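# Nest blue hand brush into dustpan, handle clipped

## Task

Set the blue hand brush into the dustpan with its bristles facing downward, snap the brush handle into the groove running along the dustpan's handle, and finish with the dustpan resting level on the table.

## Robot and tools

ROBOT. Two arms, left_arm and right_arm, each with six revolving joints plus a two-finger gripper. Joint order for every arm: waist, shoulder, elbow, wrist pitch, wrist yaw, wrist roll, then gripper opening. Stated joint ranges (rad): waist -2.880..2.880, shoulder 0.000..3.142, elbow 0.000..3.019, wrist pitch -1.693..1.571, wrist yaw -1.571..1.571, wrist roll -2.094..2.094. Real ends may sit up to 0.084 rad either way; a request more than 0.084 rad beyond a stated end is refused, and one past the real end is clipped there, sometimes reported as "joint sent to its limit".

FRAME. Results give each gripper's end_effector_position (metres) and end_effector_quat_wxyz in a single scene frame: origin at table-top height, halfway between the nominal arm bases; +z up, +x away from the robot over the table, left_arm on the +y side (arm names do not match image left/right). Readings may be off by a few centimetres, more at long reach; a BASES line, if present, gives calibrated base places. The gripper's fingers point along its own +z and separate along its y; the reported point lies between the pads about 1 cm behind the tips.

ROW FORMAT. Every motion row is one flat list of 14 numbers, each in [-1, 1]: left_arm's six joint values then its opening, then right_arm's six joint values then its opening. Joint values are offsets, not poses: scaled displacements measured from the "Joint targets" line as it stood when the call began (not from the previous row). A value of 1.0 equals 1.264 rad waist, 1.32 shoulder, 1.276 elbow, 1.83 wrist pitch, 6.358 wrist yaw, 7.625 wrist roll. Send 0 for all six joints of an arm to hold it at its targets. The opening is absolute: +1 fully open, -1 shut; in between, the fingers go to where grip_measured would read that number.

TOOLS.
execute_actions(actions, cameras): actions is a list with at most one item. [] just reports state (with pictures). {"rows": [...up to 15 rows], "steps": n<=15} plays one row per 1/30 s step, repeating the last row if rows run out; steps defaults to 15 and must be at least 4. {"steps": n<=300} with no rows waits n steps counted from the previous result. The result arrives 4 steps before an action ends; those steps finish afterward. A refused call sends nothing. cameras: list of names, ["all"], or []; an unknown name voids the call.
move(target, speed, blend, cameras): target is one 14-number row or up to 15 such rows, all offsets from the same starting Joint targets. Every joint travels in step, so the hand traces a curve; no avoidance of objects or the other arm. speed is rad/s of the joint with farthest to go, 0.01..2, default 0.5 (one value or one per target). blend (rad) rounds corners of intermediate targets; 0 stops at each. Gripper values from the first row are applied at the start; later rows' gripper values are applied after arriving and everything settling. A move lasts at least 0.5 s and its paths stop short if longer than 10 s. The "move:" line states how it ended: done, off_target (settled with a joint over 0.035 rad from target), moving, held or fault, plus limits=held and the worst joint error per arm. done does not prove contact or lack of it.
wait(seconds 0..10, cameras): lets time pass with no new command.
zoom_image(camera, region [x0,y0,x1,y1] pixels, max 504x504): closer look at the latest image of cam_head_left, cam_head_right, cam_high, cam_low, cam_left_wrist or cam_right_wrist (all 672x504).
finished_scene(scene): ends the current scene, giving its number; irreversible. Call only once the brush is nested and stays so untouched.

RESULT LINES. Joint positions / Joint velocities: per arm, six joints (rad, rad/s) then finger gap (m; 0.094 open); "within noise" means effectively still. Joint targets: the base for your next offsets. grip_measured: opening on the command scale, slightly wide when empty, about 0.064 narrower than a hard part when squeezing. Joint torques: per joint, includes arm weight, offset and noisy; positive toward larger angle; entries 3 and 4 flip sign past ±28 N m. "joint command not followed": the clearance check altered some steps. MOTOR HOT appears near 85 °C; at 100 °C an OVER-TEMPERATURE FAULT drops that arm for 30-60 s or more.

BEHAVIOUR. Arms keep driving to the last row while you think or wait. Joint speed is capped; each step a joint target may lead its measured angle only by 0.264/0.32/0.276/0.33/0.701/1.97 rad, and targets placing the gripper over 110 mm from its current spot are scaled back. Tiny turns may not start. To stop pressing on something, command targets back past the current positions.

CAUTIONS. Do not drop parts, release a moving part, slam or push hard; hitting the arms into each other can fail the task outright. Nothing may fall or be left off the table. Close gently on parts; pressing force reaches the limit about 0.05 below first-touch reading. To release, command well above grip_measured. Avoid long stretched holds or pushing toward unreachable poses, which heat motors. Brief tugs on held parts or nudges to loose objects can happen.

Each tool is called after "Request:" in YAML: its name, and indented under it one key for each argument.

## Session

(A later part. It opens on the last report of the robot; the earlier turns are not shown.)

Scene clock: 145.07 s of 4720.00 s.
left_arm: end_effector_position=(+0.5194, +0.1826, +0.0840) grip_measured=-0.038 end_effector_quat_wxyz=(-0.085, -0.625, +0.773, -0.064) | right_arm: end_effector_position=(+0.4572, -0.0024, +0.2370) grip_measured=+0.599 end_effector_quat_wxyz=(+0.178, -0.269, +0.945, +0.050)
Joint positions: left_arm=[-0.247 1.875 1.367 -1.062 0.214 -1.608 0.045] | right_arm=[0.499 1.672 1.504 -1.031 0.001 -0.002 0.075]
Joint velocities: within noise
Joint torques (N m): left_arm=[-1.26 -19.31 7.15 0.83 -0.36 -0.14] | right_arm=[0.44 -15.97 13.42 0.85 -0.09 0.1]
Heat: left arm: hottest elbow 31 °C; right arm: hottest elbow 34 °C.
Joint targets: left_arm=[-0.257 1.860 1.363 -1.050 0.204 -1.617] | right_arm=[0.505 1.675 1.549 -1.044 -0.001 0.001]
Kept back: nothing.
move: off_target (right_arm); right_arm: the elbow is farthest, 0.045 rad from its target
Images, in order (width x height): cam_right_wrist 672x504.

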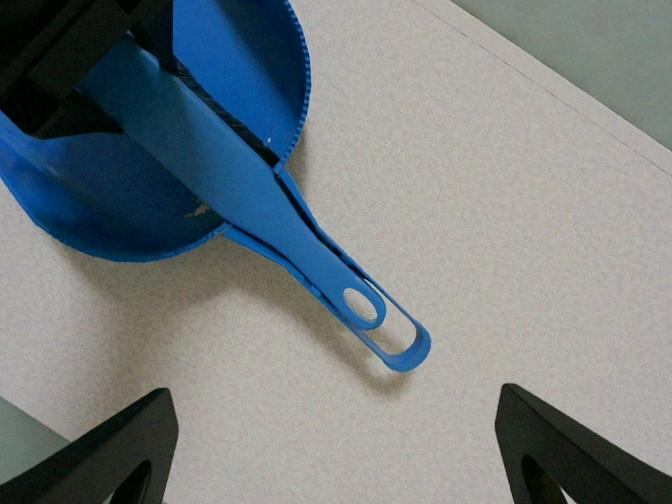

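Request:
move:
  target: [0, 0, 0, 0, 0, 0, -1, 0.3805, -0.4773, -0.4146, 0.3519, 0, 0, 0.6]
  speed: 1.0
  cameras: []

Request:
move:
  target: [0, 0, 0, 0, 0, 0, -1, 0, 0.896, -0.151, 0.984, 0.2047, 0, 0.6]
  speed: 1.0
  cameras: ["cam_right_wrist"]

Request:
zoom_image:
  camera: "cam_right_wrist"
  region: [120, 130, 500, 280]

Scene clock: 146.80 s of 4720.00 s.
left_arm: end_effector_position=(+0.5193, +0.1826, +0.0838) grip_measured=-0.038 end_effector_quat_wxyz=(-0.085, -0.625, +0.773, -0.064) | right_arm: end_effector_position=(+0.2036, +0.1098, +0.4117) grip_measured=+0.599 end_effector_quat_wxyz=(+0.467, -0.418, +0.732, +0.265)
Joint positions: left_arm=[-0.247 1.875 1.367 -1.062 0.214 -1.609 0.045] | right_arm=[0.982 1.037 1.023 -0.422 0 -0.002 0.075]
Joint velocities: within noise
Joint torques (N m): left_arm=[-1.2 -19.19 7.17 0.88 -0.38 -0.15] | right_arm=[0.32 -5.48 10.52 3.49 -0.05 0.09]
Heat: left arm: hottest elbow 31 °C; right arm: hottest elbow 34 °C.
Joint targets: left_arm=[-0.257 1.860 1.363 -1.050 0.204 -1.617] | right_arm=[0.986 1.045 1.020 -0.400 -0.001 0.001]
Kept back: nothing.
move: done
No camera images: "cameras" was empty.

Scene clock: 149.40 s of 4720.00 s.
left_arm: end_effector_position=(+0.5195, +0.1826, +0.0840) grip_measured=-0.038 end_effector_quat_wxyz=(-0.085, -0.625, +0.773, -0.065) | right_arm: end_effector_position=(+0.3461, +0.0256, +0.0435) grip_measured=+0.599 end_effector_quat_wxyz=(+0.699, +0.088, +0.703, -0.097)
Joint positions: left_arm=[-0.247 1.874 1.367 -1.061 0.214 -1.609 0.045] | right_arm=[0.982 2.22 0.826 1.381 1.297 -0.002 0.075]
Joint velocities: within noise
Joint torques (N m): left_arm=[-1.73 -19.25 7.25 0.84 -0.38 -0.12] | right_arm=[0.38 -14.97 3.48 2.85 0.15 0.09]
Heat: left arm: hottest elbow 31 °C; right arm: hottest elbow 34 °C.
Joint targets: left_arm=[-0.257 1.860 1.363 -1.050 0.204 -1.617] | right_arm=[0.986 2.227 0.827 1.400 1.301 0.001]
Kept back: nothing.
move: done
Images, in order (width x height): cam_right_wrist 672x504.

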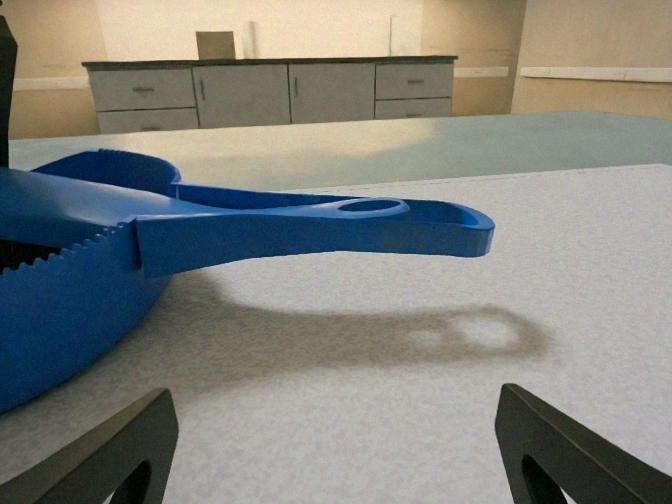

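Scaled by 1.326 from the camera's 672x504 image, which has a finer 960x720 frame.

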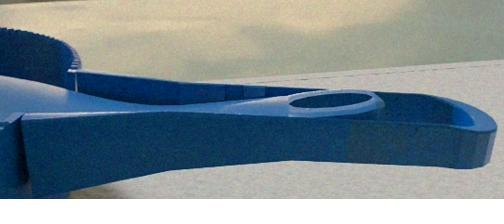

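Request:
move:
  target: [0.04351, 0.025, -0.00705, 0.00765, 0.01353, 0.00662, -1, 0, 0, 0, 0, 0, 0, 0.6]
  speed: 0.08
  cameras: ["cam_right_wrist"]

Request:
zoom_image:
  camera: "cam_right_wrist"
  region: [120, 130, 500, 280]

Scene clock: 152.20 s of 4720.00 s.
left_arm: end_effector_position=(+0.5199, +0.1860, +0.0818) grip_measured=-0.038 end_effector_quat_wxyz=(-0.113, -0.622, +0.770, -0.090) | right_arm: end_effector_position=(+0.3461, +0.0256, +0.0436) grip_measured=+0.599 end_effector_quat_wxyz=(+0.699, +0.088, +0.703, -0.097)
Joint positions: left_arm=[-0.217 1.879 1.357 -1.049 0.289 -1.578 0.045] | right_arm=[0.982 2.22 0.826 1.381 1.297 -0.002 0.075]
Joint velocities: within noise
Joint torques (N m): left_arm=[0.5 -17.03 7.21 0.87 0.14 0.05] | right_arm=[0.38 -14.86 3.49 2.85 0.14 0.09]
Heat: left arm: hottest elbow 31 °C; right arm: hottest elbow 34 °C.
Joint targets: left_arm=[-0.202 1.893 1.354 -1.036 0.290 -1.567] | right_arm=[0.986 2.227 0.827 1.400 1.301 0.001]
Kept back: nothing.
move: done
Images, in order (width x height): cam_right_wrist 672x504.

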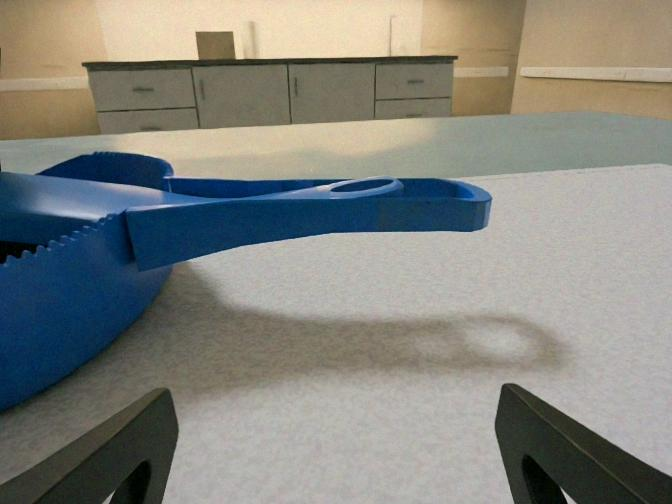

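Scaled by 1.326 from the camera's 672x504 image, which has a finer 960x720 frame.

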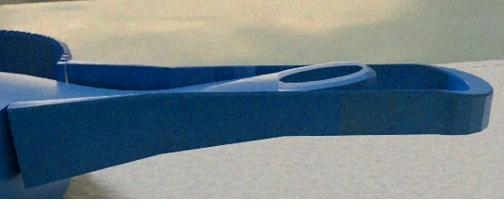

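Request:
move:
  target: [0, 0, 0, 0, 0, 0, -1, -0.1416, 0.0356, 0.1042, -0.0377, -0.0269, 0, -1]
  speed: 0.2
  cameras: ["cam_right_wrist"]

Scene clock: 161.20 s of 4720.00 s.
left_arm: end_effector_position=(+0.5199, +0.1860, +0.0818) grip_measured=-0.038 end_effector_quat_wxyz=(-0.113, -0.622, +0.770, -0.090) | right_arm: end_effector_position=(+0.4328, +0.0081, +0.0464) grip_measured=-0.996 end_effector_quat_wxyz=(+0.706, +0.104, +0.695, -0.087)
Joint positions: left_arm=[-0.217 1.879 1.357 -1.049 0.289 -1.577 0.045] | right_arm=[0.809 2.253 0.939 1.344 1.133 -0.002 0]
Joint velocities: within noise
Joint torques (N m): left_arm=[0.85 -16.79 7.2 0.81 0.17 0.08] | right_arm=[-0.21 -15.09 5.86 1.55 -0.17 0.09]
Heat: left arm: hottest elbow 31 °C; right arm: hottest elbow 33 °C.
Joint targets: left_arm=[-0.202 1.893 1.354 -1.036 0.290 -1.567] | right_arm=[0.807 2.274 0.960 1.331 1.130 0.001]
Kept back: nothing.
move: done
Images, in order (width x height): cam_right_wrist 672x504.

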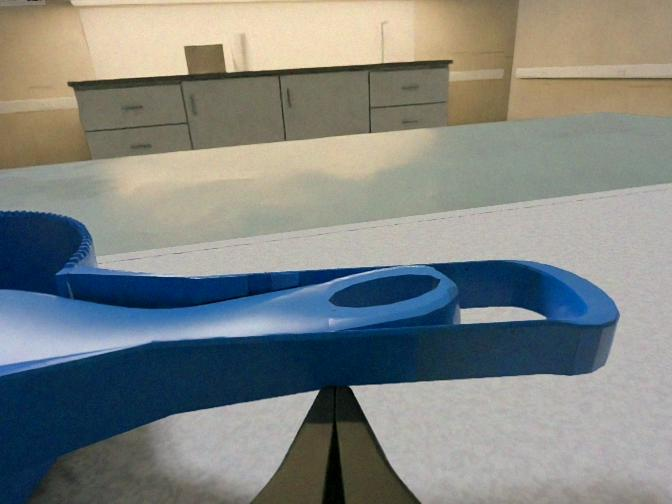

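Request:
execute_actions:
  actions: []
  cameras: ["cam_right_wrist"]

Scene clock: 162.03 s of 4720.00 s.
left_arm: end_effector_position=(+0.5199, +0.1860, +0.0818) grip_measured=-0.038 end_effector_quat_wxyz=(-0.113, -0.622, +0.770, -0.090) | right_arm: end_effector_position=(+0.4328, +0.0081, +0.0464) grip_measured=-0.996 end_effector_quat_wxyz=(+0.706, +0.104, +0.695, -0.087)
Joint positions: left_arm=[-0.217 1.879 1.357 -1.049 0.289 -1.577 0.045] | right_arm=[0.809 2.253 0.939 1.344 1.133 -0.002 0]
Joint velocities: within noise
Joint torques (N m): left_arm=[0.44 -16.67 7.05 0.72 0.16 0.05] | right_arm=[-0.15 -15.09 5.83 1.51 -0.17 0.09]
Heat: left arm: hottest elbow 31 °C; right arm: hottest elbow 33 °C.
Joint targets: left_arm=[-0.202 1.893 1.354 -1.036 0.290 -1.567] | right_arm=[0.807 2.274 0.960 1.331 1.130 0.001]
Steps of this call (1-25: nothing new was sent). Readings (joint positions of left_arm | right_arm):
1: [-0.217 1.879 1.357 -1.049 0.289 -1.577] | [0.809 2.253 0.939 1.344 1.133 -0.002]
2: [-0.217 1.879 1.357 -1.049 0.289 -1.577] | [0.809 2.253 0.939 1.344 1.133 -0.002]
4: [-0.217 1.879 1.357 -1.049 0.289 -1.577] | [0.809 2.253 0.939 1.344 1.133 -0.002]
8: [-0.217 1.879 1.357 -1.049 0.289 -1.577] | [0.809 2.253 0.939 1.344 1.133 -0.002]
25: the state above
Images, in order (width x height): cam_right_wrist 672x504.

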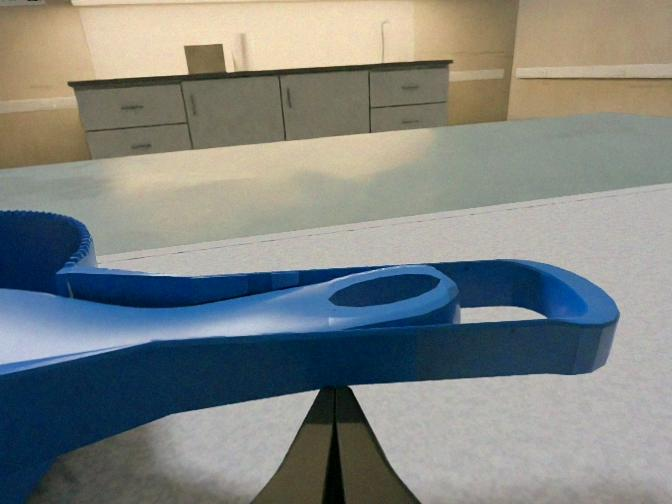

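Request:
move:
  target: [0,0,0,0,0,0,-1, 0,0.0095,0,-0.01,0,0,-1]
  speed: 0.2
  cameras: []

Scene clock: 165.93 s of 4720.00 s.
left_arm: end_effector_position=(+0.5199, +0.1860, +0.0818) grip_measured=-0.038 end_effector_quat_wxyz=(-0.113, -0.622, +0.770, -0.090) | right_arm: end_effector_position=(+0.4318, +0.0070, +0.0365) grip_measured=-0.996 end_effector_quat_wxyz=(+0.700, +0.094, +0.701, -0.096)
Joint positions: left_arm=[-0.217 1.879 1.357 -1.049 0.289 -1.577 0.045] | right_arm=[0.809 2.267 0.939 1.327 1.133 -0.002 0]
Joint velocities: within noise
Joint torques (N m): left_arm=[0.44 -16.73 7.35 0.91 0.14 0.03] | right_arm=[-0.21 -15.15 5.74 1.44 -0.15 0.09]
Heat: left arm: hottest elbow 31 °C; right arm: hottest elbow 32 °C.
Joint targets: left_arm=[-0.202 1.893 1.354 -1.036 0.290 -1.567] | right_arm=[0.807 2.287 0.960 1.313 1.130 0.001]
Kept back: nothing.
move: done
No camera images: "cameras" was empty.

Request:
move:
  target: [0,0,0,0,0,0,-1, -0.0411,0.0099,0.0366,-0.0122,-0.0077,0,-1]
  speed: 0.2
  cameras: ["cam_right_wrist"]

Scene clock: 167.00 s of 4720.00 s.
left_arm: end_effector_position=(+0.5212, +0.1856, +0.0820) grip_measured=-0.038 end_effector_quat_wxyz=(-0.112, -0.622, +0.770, -0.093) | right_arm: end_effector_position=(+0.4558, +0.0050, +0.0355) grip_measured=-0.996 end_effector_quat_wxyz=(+0.701, +0.093, +0.701, -0.093)
Joint positions: left_arm=[-0.216 1.879 1.357 -1.044 0.292 -1.578 0.045] | right_arm=[0.769 2.28 0.979 1.303 1.085 -0.002 0]
Joint velocities: within noise
Joint torques (N m): left_arm=[0.21 -17.14 7.34 0.65 -0.02 0.07] | right_arm=[-0.85 -15.79 6.45 1.55 -0.17 0.1]
Heat: left arm: hottest elbow 31 °C; right arm: hottest elbow 32 °C.
Joint targets: left_arm=[-0.202 1.893 1.354 -1.036 0.290 -1.567] | right_arm=[0.755 2.300 1.007 1.290 1.081 0.001]
Kept back: nothing.
move: done
Images, in order (width x height): cam_right_wrist 672x504.

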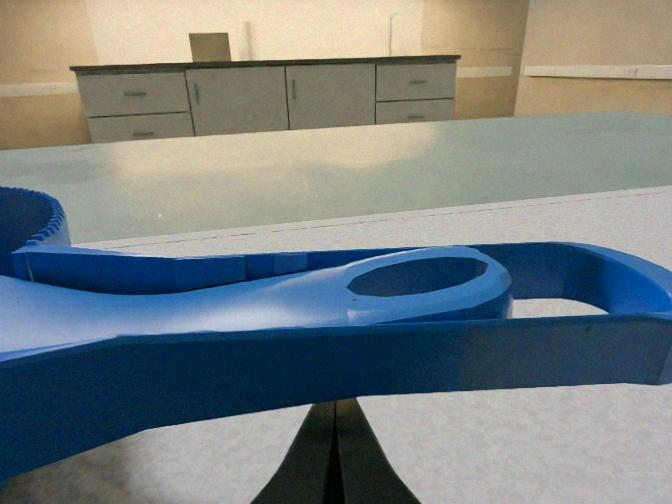

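Request:
move:
  target: [0,0,0,0,0,0,-1, 0,-0.047,-0.0055,-0.0115,0,0,-1]
  speed: 0.1
  cameras: ["cam_right_wrist"]

Scene clock: 168.87 s of 4720.00 s.
left_arm: end_effector_position=(+0.5215, +0.1862, +0.0821) grip_measured=-0.038 end_effector_quat_wxyz=(-0.113, -0.622, +0.769, -0.094) | right_arm: end_effector_position=(+0.4572, +0.0056, +0.0381) grip_measured=-0.996 end_effector_quat_wxyz=(+0.698, +0.088, +0.704, -0.098)
Joint positions: left_arm=[-0.214 1.879 1.357 -1.043 0.294 -1.579 0.045] | right_arm=[0.768 2.267 0.979 1.274 1.085 -0.002 0]
Joint velocities: within noise
Joint torques (N m): left_arm=[0.62 -17.32 7.25 0.57 -0.09 0.07] | right_arm=[-0.91 -20.19 6.01 2.02 -0.16 0.09]
Heat: left arm: hottest elbow 31 °C; right arm: hottest elbow 32 °C.
Joint targets: left_arm=[-0.202 1.893 1.354 -1.036 0.290 -1.567] | right_arm=[0.755 2.238 1.000 1.269 1.081 0.001]
Kept back: nothing.
move: done
Images, in order (width x height): cam_right_wrist 672x504.

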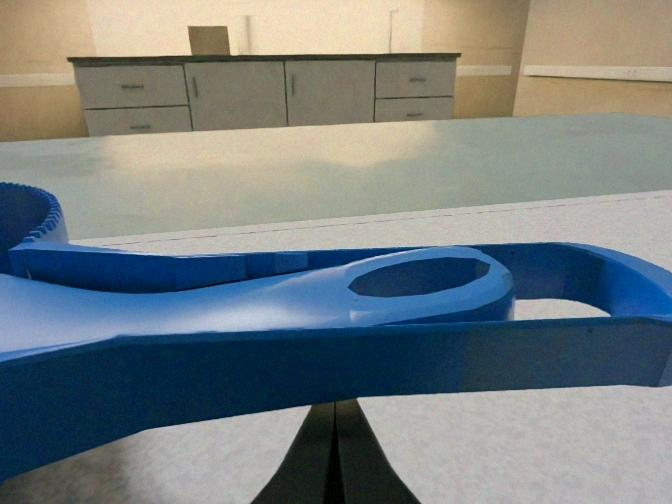

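Request:
move:
  target: [0,0,0,0,0,0,-1, 0,-0.0152,0,0,0,0,-1]
  speed: 0.1
  cameras: []

Scene clock: 170.40 s of 4720.00 s.
left_arm: end_effector_position=(+0.5218, +0.1867, +0.0824) grip_measured=-0.038 end_effector_quat_wxyz=(-0.114, -0.623, +0.768, -0.095) | right_arm: end_effector_position=(+0.4582, +0.0060, +0.0421) grip_measured=-0.996 end_effector_quat_wxyz=(+0.698, +0.089, +0.703, -0.097)
Joint positions: left_arm=[-0.212 1.878 1.357 -1.043 0.297 -1.579 0.045] | right_arm=[0.767 2.259 0.979 1.267 1.085 -0.002 0]
Joint velocities: within noise
Joint torques (N m): left_arm=[-0.44 -17.32 7.31 0.65 -0.19 0.05] | right_arm=[-0.85 -21.19 6.04 2.22 -0.16 0.1]
Heat: left arm: hottest elbow 31 °C; right arm: hottest elbow 32 °C.
Joint targets: left_arm=[-0.202 1.893 1.354 -1.036 0.290 -1.567] | right_arm=[0.755 2.218 1.000 1.270 1.081 0.001]
Kept back: nothing.
move: off_target (right_arm); right_arm: the shoulder is farthest, 0.041 rad from its target
No camera images: "cameras" was empty.

Request:
execute_actions:
  actions: []
  cameras: ["cam_right_wrist"]

Scene clock: 173.50 s of 4720.00 s.
left_arm: end_effector_position=(+0.5218, +0.1867, +0.0824) grip_measured=-0.038 end_effector_quat_wxyz=(-0.114, -0.623, +0.768, -0.095) | right_arm: end_effector_position=(+0.4582, +0.0060, +0.0420) grip_measured=-0.996 end_effector_quat_wxyz=(+0.698, +0.089, +0.704, -0.098)
Joint positions: left_arm=[-0.212 1.878 1.357 -1.043 0.297 -1.579 0.045] | right_arm=[0.767 2.259 0.979 1.267 1.085 -0.002 0]
Joint velocities: within noise
Joint torques (N m): left_arm=[0.26 -16.79 7.2 0.73 -0.18 0.05] | right_arm=[-0.67 -21.19 6.08 2.26 -0.16 0.09]
Heat: left arm: hottest elbow 31 °C; right arm: hottest elbow 32 °C.
Joint targets: left_arm=[-0.202 1.893 1.354 -1.036 0.290 -1.567] | right_arm=[0.755 2.218 1.000 1.269 1.081 0.001]
Steps of this call (1-93: nothing new was sent). Readings (joint positions of left_arm | right_arm):
1: [-0.212 1.878 1.357 -1.043 0.297 -1.579] | [0.767 2.259 0.979 1.267 1.085 -0.002]
2: [-0.212 1.878 1.357 -1.043 0.297 -1.579] | [0.767 2.259 0.979 1.267 1.085 -0.002]
4: [-0.212 1.878 1.357 -1.043 0.297 -1.579] | [0.767 2.259 0.979 1.267 1.085 -0.002]
8: [-0.212 1.878 1.357 -1.043 0.297 -1.579] | [0.767 2.259 0.979 1.267 1.085 -0.002]
93: the state above
Images, in order (width x height): cam_right_wrist 672x504.

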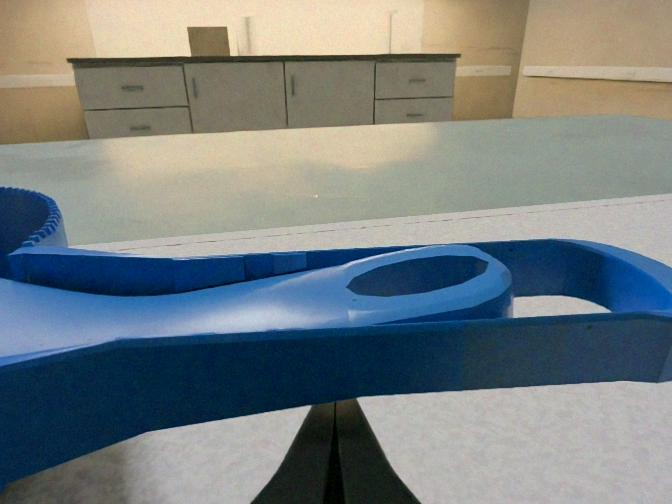

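Request:
move:
  target: [-0.0396,-0.0273,0.0361,-0.0322,-0.0157,-0.0068,-1, 0,0,0,0,0,0,-1]
  speed: 0.08
  cameras: ["cam_right_wrist"]

Scene clock: 176.50 s of 4720.00 s.
left_arm: end_effector_position=(+0.5191, +0.1899, +0.0873) grip_measured=-0.038 end_effector_quat_wxyz=(-0.083, -0.635, +0.766, -0.058) | right_arm: end_effector_position=(+0.4592, +0.0072, +0.0486) grip_measured=-0.996 end_effector_quat_wxyz=(+0.701, +0.092, +0.701, -0.094)
Joint positions: left_arm=[-0.237 1.868 1.368 -1.076 0.203 -1.623 0.045] | right_arm=[0.767 2.247 0.979 1.267 1.083 -0.002 0]
Joint velocities: within noise
Joint torques (N m): left_arm=[-1.32 -18.9 10.06 -0.46 -0.54 -0.03] | right_arm=[-0.79 -20.19 6.17 2.29 -0.11 0.09]
Heat: left arm: hottest elbow 31 °C; right arm: hottest elbow 32 °C.
Joint targets: left_arm=[-0.252 1.857 1.400 -1.095 0.190 -1.619] | right_arm=[0.755 2.218 1.000 1.269 1.081 0.001]
Kept back: nothing.
move: done
Images, in order (width x height): cam_right_wrist 672x504.

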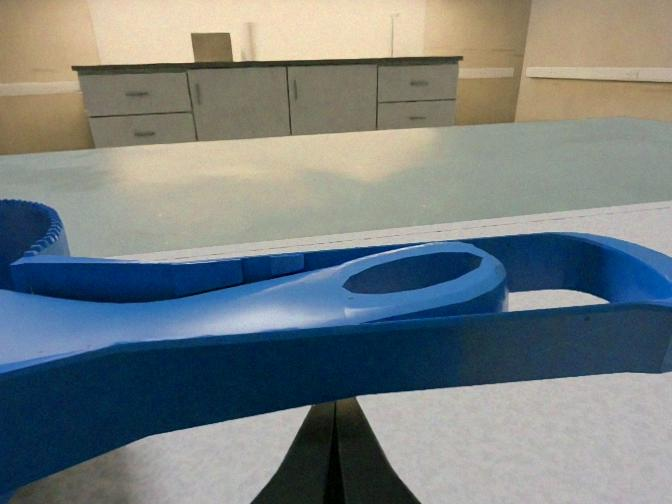

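Request:
zoom_image:
  camera: "cam_right_wrist"
  region: [200, 225, 360, 345]

Scaled by 3.150 from the camera's 672x504 image, which has a finer 960x720 frame.

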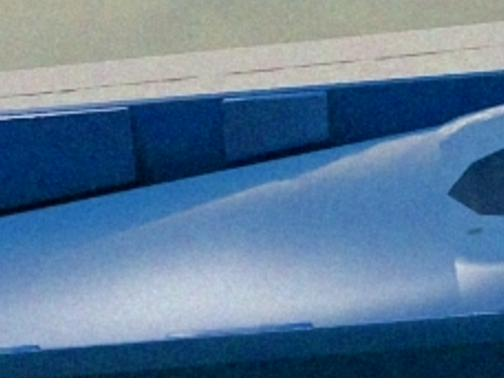

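Request:
move:
  target: [0,0,0,0,0,0,-1, 0,0.0674,0.0118,0.0224,0,0,-1]
  speed: 0.1
  cameras: ["cam_right_wrist"]

Scene clock: 183.53 s of 4720.00 s.
left_arm: end_effector_position=(+0.5176, +0.1908, +0.0870) grip_measured=-0.038 end_effector_quat_wxyz=(-0.081, -0.635, +0.766, -0.053) | right_arm: end_effector_position=(+0.4592, +0.0067, +0.0357) grip_measured=-0.996 end_effector_quat_wxyz=(+0.701, +0.092, +0.701, -0.093)
Joint positions: left_arm=[-0.239 1.868 1.368 -1.082 0.193 -1.625 0.045] | right_arm=[0.766 2.282 0.99 1.293 1.083 -0.002 0]
Joint velocities: within noise
Joint torques (N m): left_arm=[-1.44 -19.14 10.18 -0.16 -0.06 -0.01] | right_arm=[-0.79 -15.5 6.34 2.97 -0.09 0.09]
Heat: left arm: hottest elbow 31 °C; right arm: hottest elbow 32 °C.
Joint targets: left_arm=[-0.253 1.857 1.400 -1.095 0.190 -1.619] | right_arm=[0.755 2.307 1.015 1.311 1.081 0.001]
Kept back: nothing.
move: done
Images, in order (width x height): cam_right_wrist 672x504.

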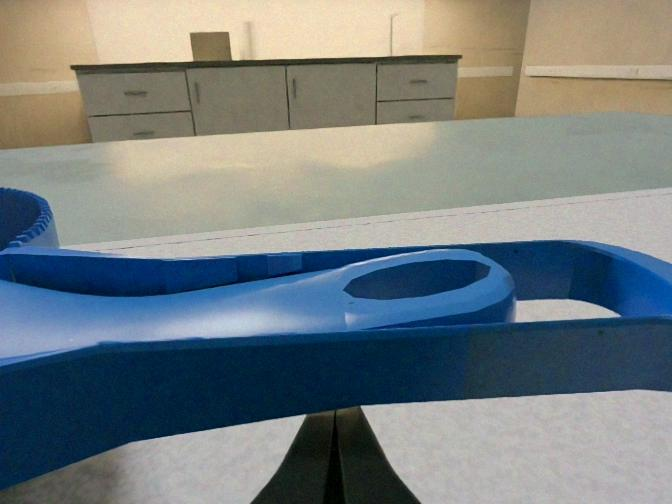

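Request:
move:
  target:
    - [0,0,0,0,0,0,-1, 0,-0.0227,0,0,0,0,-1]
    - [0,0,0,0,0,0,-1, 0.1044,-0.0485,-0.0815,0.0235,0.0181,0,-1]
    - [0,0,0,0,0,0,-1, 0.1835,-0.0598,-0.1466,0.0492,0.0348,0,-1]
    - [0,0,0,0,0,0,-1, 0.1835,-0.9561,0.0039,-0.935,-0.17,0,-1]
  speed: [0.15,0.15,0.3,1.0]
  cameras: []

Scene clock: 188.57 s of 4720.00 s.
left_arm: end_effector_position=(+0.5171, +0.1912, +0.0870) grip_measured=-0.038 end_effector_quat_wxyz=(-0.081, -0.635, +0.766, -0.051) | right_arm: end_effector_position=(+0.1999, +0.1097, +0.3924) grip_measured=-0.996 end_effector_quat_wxyz=(+0.464, -0.421, +0.734, +0.264)
Joint positions: left_arm=[-0.239 1.868 1.368 -1.085 0.191 -1.625 0.045] | right_arm=[0.989 1.036 0.977 -0.387 0.004 -0.002 0]
Joint velocities: within noise
Joint torques (N m): left_arm=[-1.55 -18.84 10.09 -0.18 0.01 0] | right_arm=[-0.26 -5.3 14.08 1.92 -0.15 0.09]
Heat: left arm: hottest elbow 31 °C; right arm: hottest elbow 32 °C.
Joint targets: left_arm=[-0.252 1.857 1.400 -1.095 0.190 -1.619] | right_arm=[0.987 1.045 1.020 -0.401 0.000 0.001]
Kept back: nothing.
move: off_target (right_arm); right_arm: the elbow is farthest, 0.043 rad from its target
No camera images: "cameras" was empty.

Request:
move:
  target: [0,0,0,0,0,0,-1, -0.381,0.477,0.415,-0.352,0,0,-1]
  speed: 0.8
  cameras: ["cam_right_wrist"]

Scene clock: 190.43 s of 4720.00 s.
left_arm: end_effector_position=(+0.5171, +0.1912, +0.0870) grip_measured=-0.038 end_effector_quat_wxyz=(-0.081, -0.635, +0.766, -0.051) | right_arm: end_effector_position=(+0.4570, -0.0028, +0.2379) grip_measured=-0.996 end_effector_quat_wxyz=(+0.178, -0.269, +0.945, +0.049)
Joint positions: left_arm=[-0.239 1.868 1.368 -1.085 0.191 -1.625 0.045] | right_arm=[0.499 1.67 1.503 -1.032 0.002 -0.002 0]
Joint velocities: within noise
Joint torques (N m): left_arm=[-1.08 -18.37 10.14 -0.35 0.04 0.02] | right_arm=[0.5 -15.74 13.46 0.88 -0.09 0.09]
Heat: left arm: hottest elbow 32 °C; right arm: hottest elbow 32 °C.
Joint targets: left_arm=[-0.252 1.857 1.400 -1.095 0.190 -1.619] | right_arm=[0.506 1.674 1.549 -1.045 0.000 0.001]
Kept back: nothing.
move: off_target (right_arm); right_arm: the elbow is farthest, 0.046 rad from its target
Images, in order (width x height): cam_right_wrist 672x504.

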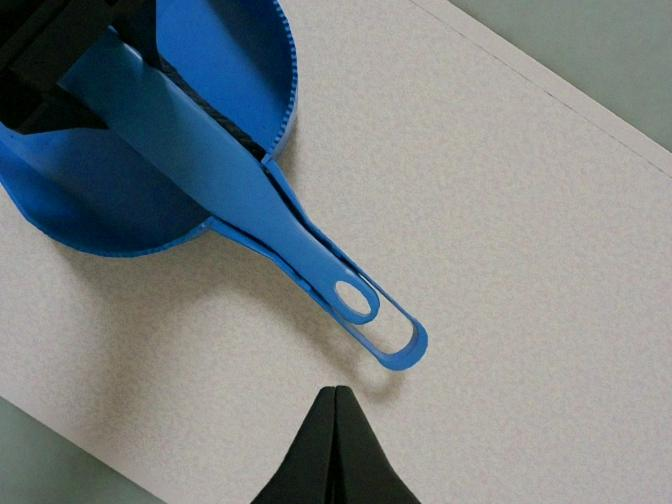

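Request:
move:
  target:
    - [0,0,0,0,0,0,0.5, 0,0,0,0,0,0,-1]
    - [0,-0.0311,0.0455,-0.0541,0,0,0.5, 0,0,0,0,0,0,-1]
    - [0.237,-0.2205,0.0455,-0.1634,0,0,0.5, 0,0,0,0,0,0,-1]
  speed: [0.1,0.1,0.5]
  cameras: ["cam_right_wrist"]

Scene clock: 195.33 s of 4720.00 s.
left_arm: end_effector_position=(+0.4848, +0.3367, +0.2496) grip_measured=+0.498 end_effector_quat_wxyz=(+0.056, +0.736, -0.670, +0.079) | right_arm: end_effector_position=(+0.4570, -0.0028, +0.2379) grip_measured=-0.996 end_effector_quat_wxyz=(+0.178, -0.269, +0.945, +0.049)
Joint positions: left_arm=[0.044 1.564 1.413 -1.386 0.191 -1.625 0.07] | right_arm=[0.499 1.67 1.503 -1.032 0.002 -0.002 0]
Joint velocities: within noise
Joint torques (N m): left_arm=[-0.26 -14.33 12.19 -0.02 0.01 0] | right_arm=[0.5 -15.79 13.46 0.9 -0.09 0.09]
Heat: left arm: hottest elbow 32 °C; right arm: hottest elbow 33 °C.
Joint targets: left_arm=[0.047 1.566 1.458 -1.394 0.190 -1.619] | right_arm=[0.506 1.674 1.549 -1.045 0.000 0.001]
Kept back: nothing.
move: off_target (left_arm, right_arm); left_arm: the elbow is farthest, 0.045 rad from its target; right_arm: the elbow is farthest, 0.046 rad from its target
Images, in order (width x height): cam_right_wrist 672x504.

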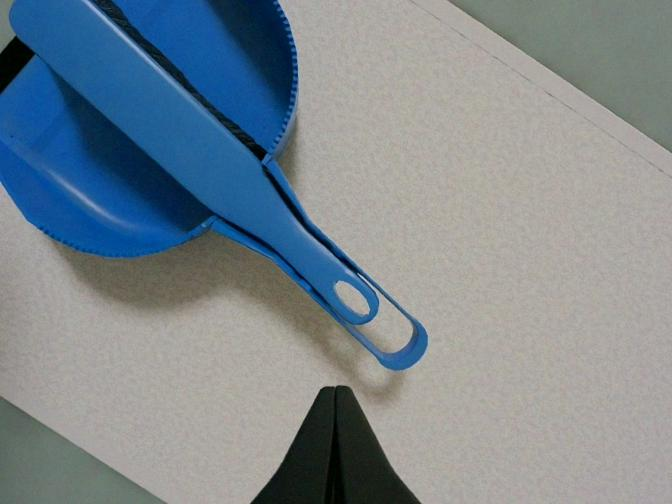

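Request:
move:
  target: [0,0,0,0,0,0,0.5, 0.0055,0.1148,-0.1426,0.1615,0,0,-1]
  speed: 0.3
  cameras: ["cam_right_wrist"]

Scene clock: 198.50 s of 4720.00 s.
left_arm: end_effector_position=(+0.4848, +0.3367, +0.2496) grip_measured=+0.498 end_effector_quat_wxyz=(+0.056, +0.736, -0.670, +0.079) | right_arm: end_effector_position=(+0.4698, +0.0090, +0.1181) grip_measured=-0.996 end_effector_quat_wxyz=(+0.173, -0.272, +0.945, +0.048)
Joint positions: left_arm=[0.044 1.564 1.413 -1.386 0.191 -1.625 0.07] | right_arm=[0.505 1.812 1.369 -0.766 0.002 -0.002 0]
Joint velocities: within noise
Joint torques (N m): left_arm=[-0.73 -14.8 12.33 0.03 0.03 0.01] | right_arm=[0.56 -16.26 9.07 2.22 -0.09 0.1]
Heat: left arm: hottest elbow 32 °C; right arm: hottest elbow 33 °C.
Joint targets: left_arm=[0.047 1.566 1.458 -1.394 0.190 -1.619] | right_arm=[0.513 1.826 1.368 -0.749 0.000 0.001]
Kept back: nothing.
move: off_target (left_arm); left_arm: the elbow is farthest, 0.045 rad from its target
Images, in order (width x height): cam_right_wrist 672x504.

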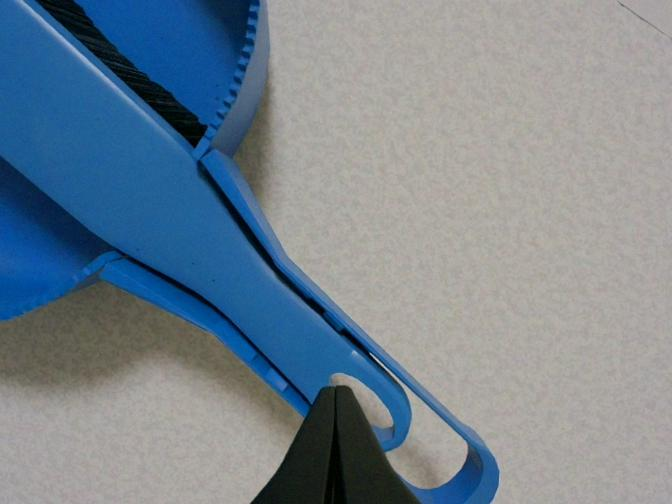

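Request:
move:
  target: [0,0,0,0,0,0,0.5, 0.0103,0.0455,-0.0055,0.0344,0,0,-1]
  speed: 0.1
  cameras: ["cam_right_wrist"]

Scene clock: 200.13 s of 4720.00 s.
left_arm: end_effector_position=(+0.4848, +0.3367, +0.2496) grip_measured=+0.498 end_effector_quat_wxyz=(+0.056, +0.736, -0.670, +0.079) | right_arm: end_effector_position=(+0.4732, +0.0206, +0.0879) grip_measured=-0.996 end_effector_quat_wxyz=(+0.173, -0.278, +0.944, +0.050)
Joint positions: left_arm=[0.044 1.564 1.413 -1.386 0.191 -1.625 0.07] | right_arm=[0.518 1.868 1.363 -0.703 0.002 -0.002 0]
Joint velocities: within noise
Joint torques (N m): left_arm=[-0.44 -14.33 12.34 0.09 0.01 0.03] | right_arm=[0.44 -16.56 8.75 2.22 -0.09 0.09]
Heat: left arm: hottest elbow 32 °C; right arm: hottest elbow 33 °C.
Joint targets: left_arm=[0.047 1.566 1.458 -1.394 0.190 -1.619] | right_arm=[0.525 1.886 1.360 -0.686 0.000 0.001]
Kept back: nothing.
move: off_target (left_arm); left_arm: the elbow is farthest, 0.045 rad from its target
Images, in order (width x height): cam_right_wrist 672x504.

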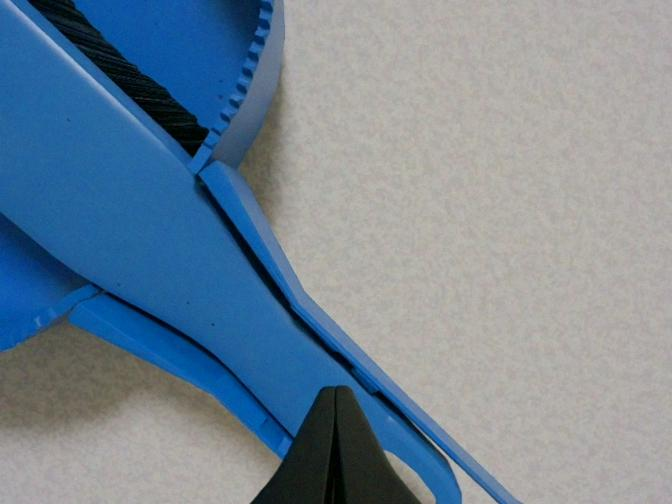

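Request:
move:
  target: [0,0,0,0,0,0,0.5, -0.0245,0.0016,-0.0509,0.0355,0,0,-1]
  speed: 0.04
  cameras: ["cam_right_wrist"]

Scene clock: 202.93 s of 4720.00 s.
left_arm: end_effector_position=(+0.4848, +0.3367, +0.2496) grip_measured=+0.498 end_effector_quat_wxyz=(+0.056, +0.736, -0.670, +0.079) | right_arm: end_effector_position=(+0.4693, +0.0082, +0.0690) grip_measured=-0.996 end_effector_quat_wxyz=(+0.177, -0.271, +0.945, +0.050)
Joint positions: left_arm=[0.044 1.564 1.413 -1.386 0.191 -1.625 0.07] | right_arm=[0.504 1.868 1.303 -0.636 0.002 -0.002 0]
Joint velocities: within noise
Joint torques (N m): left_arm=[-0.32 -14.68 12.29 0.01 0.03 0.01] | right_arm=[-0.67 -15.97 8.09 2.13 -0.1 0.09]
Heat: left arm: hottest elbow 32 °C; right arm: hottest elbow 33 °C.
Joint targets: left_arm=[0.047 1.566 1.458 -1.394 0.190 -1.619] | right_arm=[0.495 1.888 1.296 -0.621 0.000 0.001]
Kept back: nothing.
move: off_target (left_arm); left_arm: the elbow is farthest, 0.045 rad from its target
Images, in order (width x height): cam_right_wrist 672x504.

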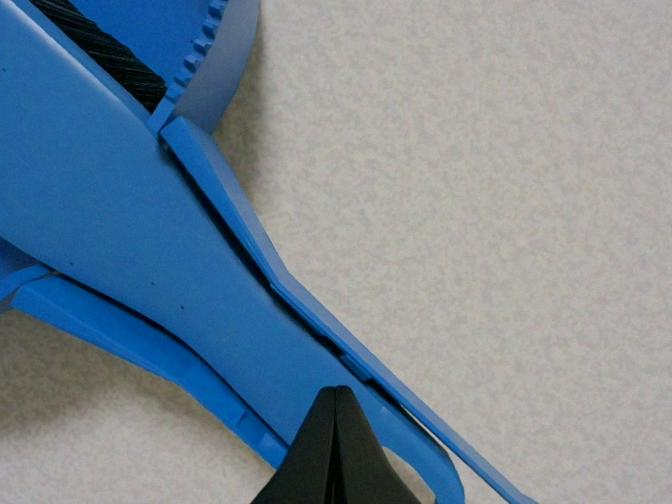

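Request:
move:
  target: [0,0,0,0,0,0,0.5, -0.0063,0.0053,-0.0259,0.0213,0,0,-1]
  speed: 0.04
  cameras: ["cam_low"]

Scene clock: 204.67 s of 4720.00 s.
left_arm: end_effector_position=(+0.4848, +0.3367, +0.2496) grip_measured=+0.498 end_effector_quat_wxyz=(+0.056, +0.736, -0.670, +0.079) | right_arm: end_effector_position=(+0.4678, +0.0018, +0.0597) grip_measured=-0.996 end_effector_quat_wxyz=(+0.182, -0.267, +0.945, +0.050)
Joint positions: left_arm=[0.044 1.564 1.413 -1.386 0.191 -1.625 0.07] | right_arm=[0.496 1.868 1.272 -0.595 0.002 -0.002 0]
Joint velocities: within noise
Joint torques (N m): left_arm=[0.26 -14.8 12.25 0.14 0.04 0.02] | right_arm=[-0.62 -15.09 7.83 2.04 -0.1 0.09]
Heat: left arm: hottest elbow 32 °C; right arm: hottest elbow 33 °C.
Joint targets: left_arm=[0.047 1.566 1.458 -1.394 0.190 -1.619] | right_arm=[0.487 1.895 1.263 -0.582 0.000 0.001]
Kept back: nothing.
move: off_target (left_arm); left_arm: the elbow is farthest, 0.045 rad from its target
Images, in order (width x height): cam_low 672x504.

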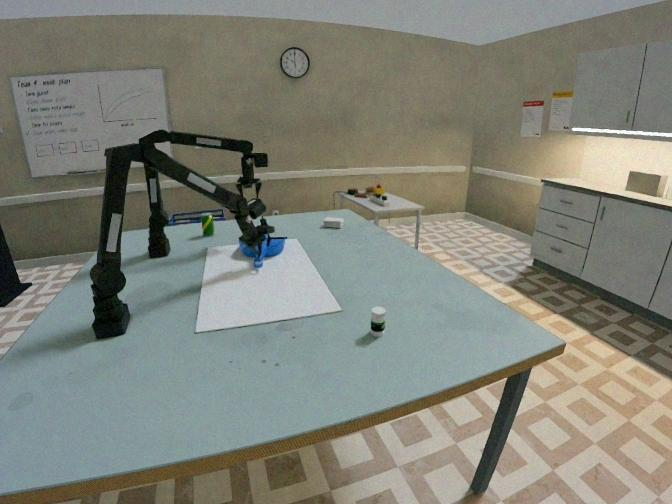

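Request:
zoom_image:
  camera: "cam_low"
  region: [220, 215, 308, 281]

Scaled by 5.727 from the camera's 672x504 image, which has a finer 960x720 frame.

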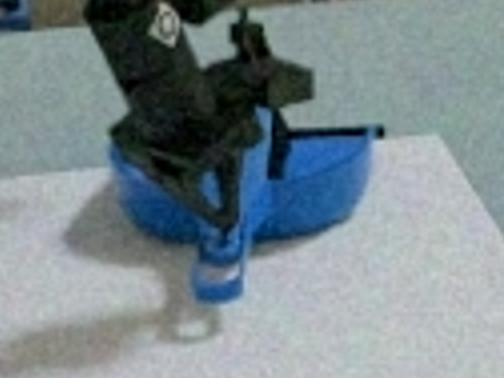

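Request:
move:
  target: [0,0,0,0,0,0,0.5, -0.0062,0.0063,-0.0301,0.0255,0,0,-1]
  speed: 0.04
  cameras: []

Scene clock: 206.50 s of 4720.00 s.
left_arm: end_effector_position=(+0.4848, +0.3367, +0.2496) grip_measured=+0.498 end_effector_quat_wxyz=(+0.056, +0.736, -0.670, +0.079) | right_arm: end_effector_position=(+0.4645, -0.0066, +0.0444) grip_measured=-0.996 end_effector_quat_wxyz=(+0.183, -0.263, +0.946, +0.049)
Joint positions: left_arm=[0.044 1.564 1.413 -1.386 0.191 -1.625 0.07] | right_arm=[0.487 1.875 1.233 -0.548 0.002 -0.002 0]
Joint velocities: within noise
Joint torques (N m): left_arm=[-0.38 -14.33 12.37 0.05 -0.01 0] | right_arm=[-0.62 -14.92 7.61 2.06 -0.09 0.09]
Heat: left arm: hottest elbow 33 °C; right arm: hottest elbow 33 °C.
Joint targets: left_arm=[0.047 1.566 1.458 -1.394 0.190 -1.619] | right_arm=[0.479 1.903 1.224 -0.536 0.000 0.001]
Kept back: nothing.
move: off_target (left_arm); left_arm: the elbow is farthest, 0.045 rad from its target
No camera images: "cameras" was empty.

Request:
execute_actions:
  actions: []
  cameras: ["cam_right_wrist"]

Scene clock: 206.60 s of 4720.00 s.
left_arm: end_effector_position=(+0.4848, +0.3367, +0.2496) grip_measured=+0.498 end_effector_quat_wxyz=(+0.056, +0.736, -0.670, +0.079) | right_arm: end_effector_position=(+0.4645, -0.0066, +0.0444) grip_measured=-0.996 end_effector_quat_wxyz=(+0.183, -0.263, +0.946, +0.049)
Joint positions: left_arm=[0.044 1.564 1.413 -1.386 0.191 -1.625 0.07] | right_arm=[0.487 1.875 1.233 -0.548 0.002 -0.002 0]
Joint velocities: within noise
Joint torques (N m): left_arm=[-0.21 -15.03 12.21 0.03 0.03 0.01] | right_arm=[-0.56 -14.8 7.6 2.06 -0.09 0.1]
Heat: left arm: hottest elbow 33 °C; right arm: hottest elbow 33 °C.
Joint targets: left_arm=[0.047 1.566 1.458 -1.394 0.190 -1.619] | right_arm=[0.479 1.903 1.224 -0.536 0.000 0.001]
Steps of this call (1-3: nothing new was sent). Readings (joint positions of left_arm | right_arm):
1: [0.044 1.564 1.413 -1.386 0.191 -1.625] | [0.487 1.875 1.233 -0.548 0.002 -0.002]
2: [0.044 1.564 1.413 -1.386 0.191 -1.625] | [0.487 1.875 1.233 -0.548 0.002 -0.002]
3: the state above
Images, in order (width x height): cam_right_wrist 672x504.

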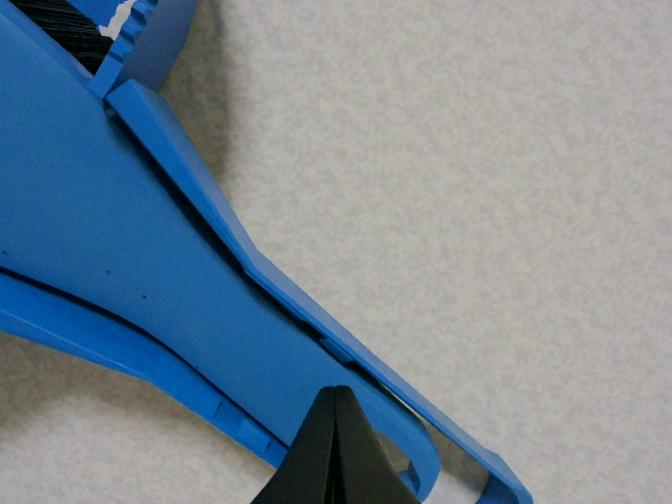

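Request:
move:
  target: [0,0,0,0,0,0,0.5, 0.0162,0.0106,0,0.0068,0,0,-1]
  speed: 0.03
  cameras: ["cam_low"]

Request:
zoom_image:
  camera: "cam_low"
  region: [220, 215, 308, 281]

Scene clock: 208.20 s of 4720.00 s.
left_arm: end_effector_position=(+0.4848, +0.3367, +0.2496) grip_measured=+0.498 end_effector_quat_wxyz=(+0.056, +0.736, -0.670, +0.079) | right_arm: end_effector_position=(+0.4644, -0.0043, +0.0414) grip_measured=-0.996 end_effector_quat_wxyz=(+0.184, -0.264, +0.945, +0.050)
Joint positions: left_arm=[0.044 1.564 1.413 -1.386 0.191 -1.625 0.07] | right_arm=[0.491 1.882 1.233 -0.539 0.002 -0.002 0]
Joint velocities: within noise
Joint torques (N m): left_arm=[-0.67 -13.92 12.19 0.06 0 -0.01] | right_arm=[0.62 -14.27 7.61 2.24 -0.09 0.09]
Heat: left arm: hottest elbow 33 °C; right arm: hottest elbow 33 °C.
Joint targets: left_arm=[0.047 1.566 1.458 -1.394 0.190 -1.619] | right_arm=[0.499 1.917 1.224 -0.523 0.000 0.001]
Kept back: nothing.
move: off_target (left_arm); left_arm: the elbow is farthest, 0.045 rad from its target
Images, in order (width x height): cam_low 672x504.

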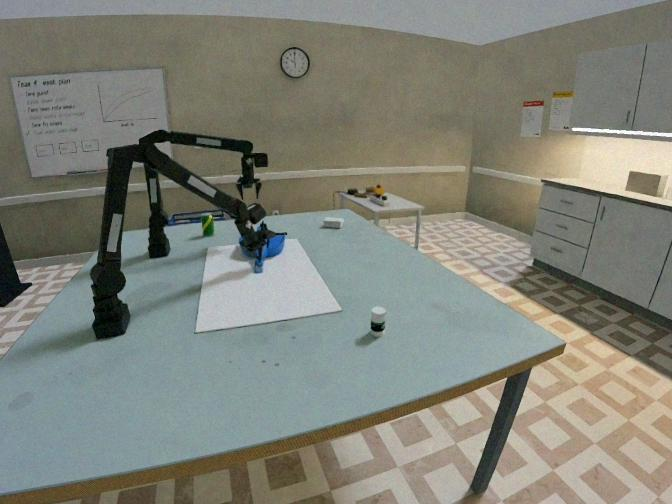

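Scaled by 5.727 from the camera's 672x504 image, which has a finer 960x720 frame.

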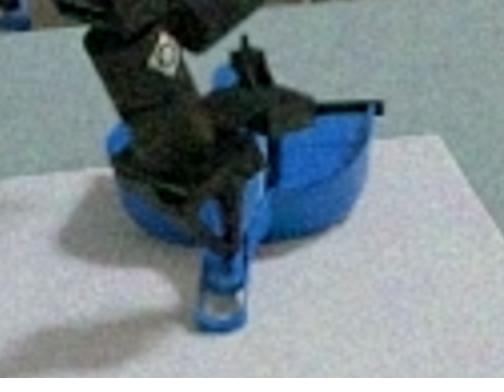

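Request:
move:
  target: [0,0,0,0,0,0,0.5, 0,0.0227,-0.0157,0,0,0,-1]
  speed: 0.04
  cameras: ["cam_right_wrist"]

Scene clock: 209.47 s of 4720.00 s.
left_arm: end_effector_position=(+0.4848, +0.3367, +0.2496) grip_measured=+0.498 end_effector_quat_wxyz=(+0.056, +0.736, -0.670, +0.079) | right_arm: end_effector_position=(+0.4637, -0.0047, +0.0390) grip_measured=-0.996 end_effector_quat_wxyz=(+0.184, -0.264, +0.945, +0.050)
Joint positions: left_arm=[0.044 1.564 1.413 -1.386 0.191 -1.625 0.07] | right_arm=[0.491 1.884 1.229 -0.533 0.002 -0.002 0]
Joint velocities: within noise
Joint torques (N m): left_arm=[-0.44 -14.62 12.25 -0.01 0.01 -0.01] | right_arm=[0.62 -11.69 6.41 1.91 -0.1 0.09]
Heat: left arm: hottest elbow 33 °C; right arm: hottest elbow 33 °C.
Joint targets: left_arm=[0.047 1.566 1.458 -1.394 0.190 -1.619] | right_arm=[0.499 1.947 1.204 -0.523 0.000 0.001]
Kept back: nothing.
move: off_target (left_arm, right_arm); left_arm: the elbow is farthest, 0.045 rad from its target; right_arm: the shoulder is farthest, 0.063 rad from its target
Images, in order (width x height): cam_right_wrist 672x504.

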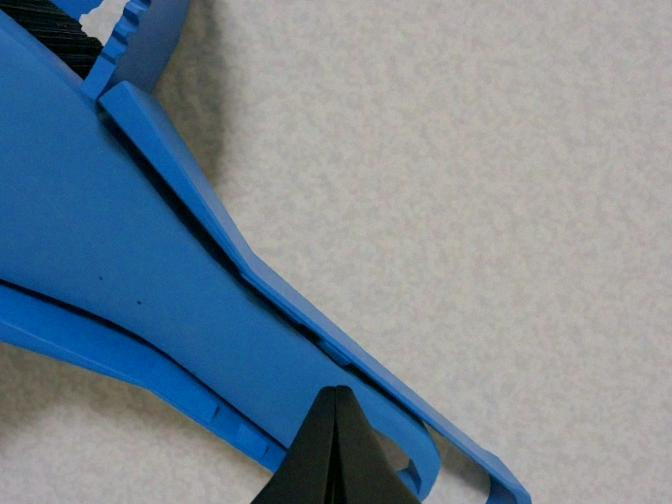

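Request:
move:
  target: [0,0,0,0,0,0,0.5, 0,0.0379,-0.0313,0,0,0,-1]
  speed: 0.05
  cameras: ["cam_right_wrist"]

Scene clock: 210.93 s of 4720.00 s.
left_arm: end_effector_position=(+0.4848, +0.3367, +0.2496) grip_measured=+0.498 end_effector_quat_wxyz=(+0.056, +0.736, -0.670, +0.079) | right_arm: end_effector_position=(+0.4622, -0.0056, +0.0359) grip_measured=-0.996 end_effector_quat_wxyz=(+0.186, -0.264, +0.945, +0.051)
Joint positions: left_arm=[0.044 1.564 1.413 -1.386 0.191 -1.625 0.07] | right_arm=[0.491 1.884 1.217 -0.516 0.002 -0.002 0]
Joint velocities: within noise
Joint torques (N m): left_arm=[-0.26 -14.04 12.44 0.05 0.03 0] | right_arm=[0.56 -7.06 4.12 1.24 -0.09 0.1]
Heat: left arm: hottest elbow 33 °C; right arm: hottest elbow 33 °C.
Joint targets: left_arm=[0.047 1.566 1.458 -1.394 0.190 -1.619] | right_arm=[0.499 1.997 1.164 -0.523 0.000 0.001]
Kept back: nothing.
move: off_target (left_arm, right_arm); left_arm: the elbow is farthest, 0.045 rad from its target; right_arm: the shoulder is farthest, 0.113 rad from its target
Images, in order (width x height): cam_right_wrist 672x504.

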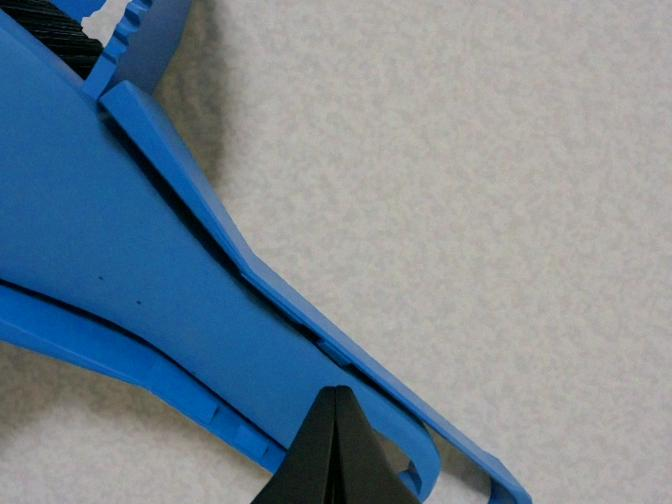

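Request:
zoom_image:
  camera: "cam_right_wrist"
  region: [190, 290, 450, 485]

Scaled by 1.938 from the camera's 672x504 image, which has a finer 960x720 frame.

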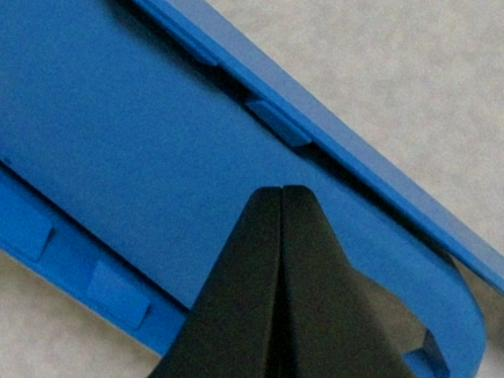

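Request:
move:
  target: [0,0,0,0,0,0,0.5, 0,0.0189,-0.0157,0,0,0,-1]
  speed: 0.05
  cameras: ["cam_right_wrist"]

Request:
zoom_image:
  camera: "cam_right_wrist"
  region: [190, 290, 450, 485]

Scene clock: 212.17 s of 4720.00 s.
left_arm: end_effector_position=(+0.4848, +0.3367, +0.2496) grip_measured=+0.498 end_effector_quat_wxyz=(+0.056, +0.736, -0.670, +0.079) | right_arm: end_effector_position=(+0.4614, -0.0061, +0.0344) grip_measured=-0.996 end_effector_quat_wxyz=(+0.186, -0.264, +0.945, +0.051)
Joint positions: left_arm=[0.044 1.564 1.413 -1.386 0.191 -1.625 0.07] | right_arm=[0.491 1.884 1.211 -0.509 0.002 -0.002 0]
Joint velocities: within noise
Joint torques (N m): left_arm=[0.44 -14.21 12.22 -0.02 0.01 -0.02] | right_arm=[0.62 -5.6 3.28 0.95 -0.09 0.09]
Heat: left arm: hottest elbow 33 °C; right arm: hottest elbow 33 °C.
Joint targets: left_arm=[0.047 1.566 1.458 -1.394 0.190 -1.619] | right_arm=[0.499 2.013 1.148 -0.522 0.000 0.001]
Kept back: nothing.
move: off_target (left_arm, right_arm); left_arm: the elbow is farthest, 0.045 rad from its target; right_arm: the shoulder is farthest, 0.138 rad from its target
Images, in order (width x height): cam_right_wrist 672x504.

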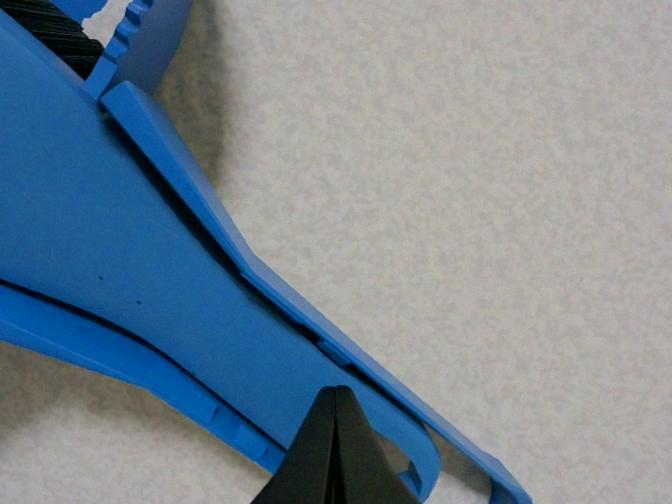

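Scaled by 1.938 from the camera's 672x504 image, which has a finer 960x720 frame.

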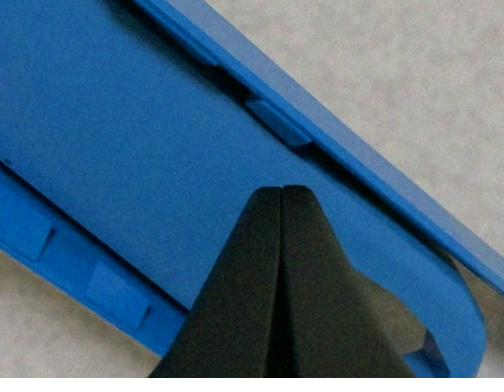

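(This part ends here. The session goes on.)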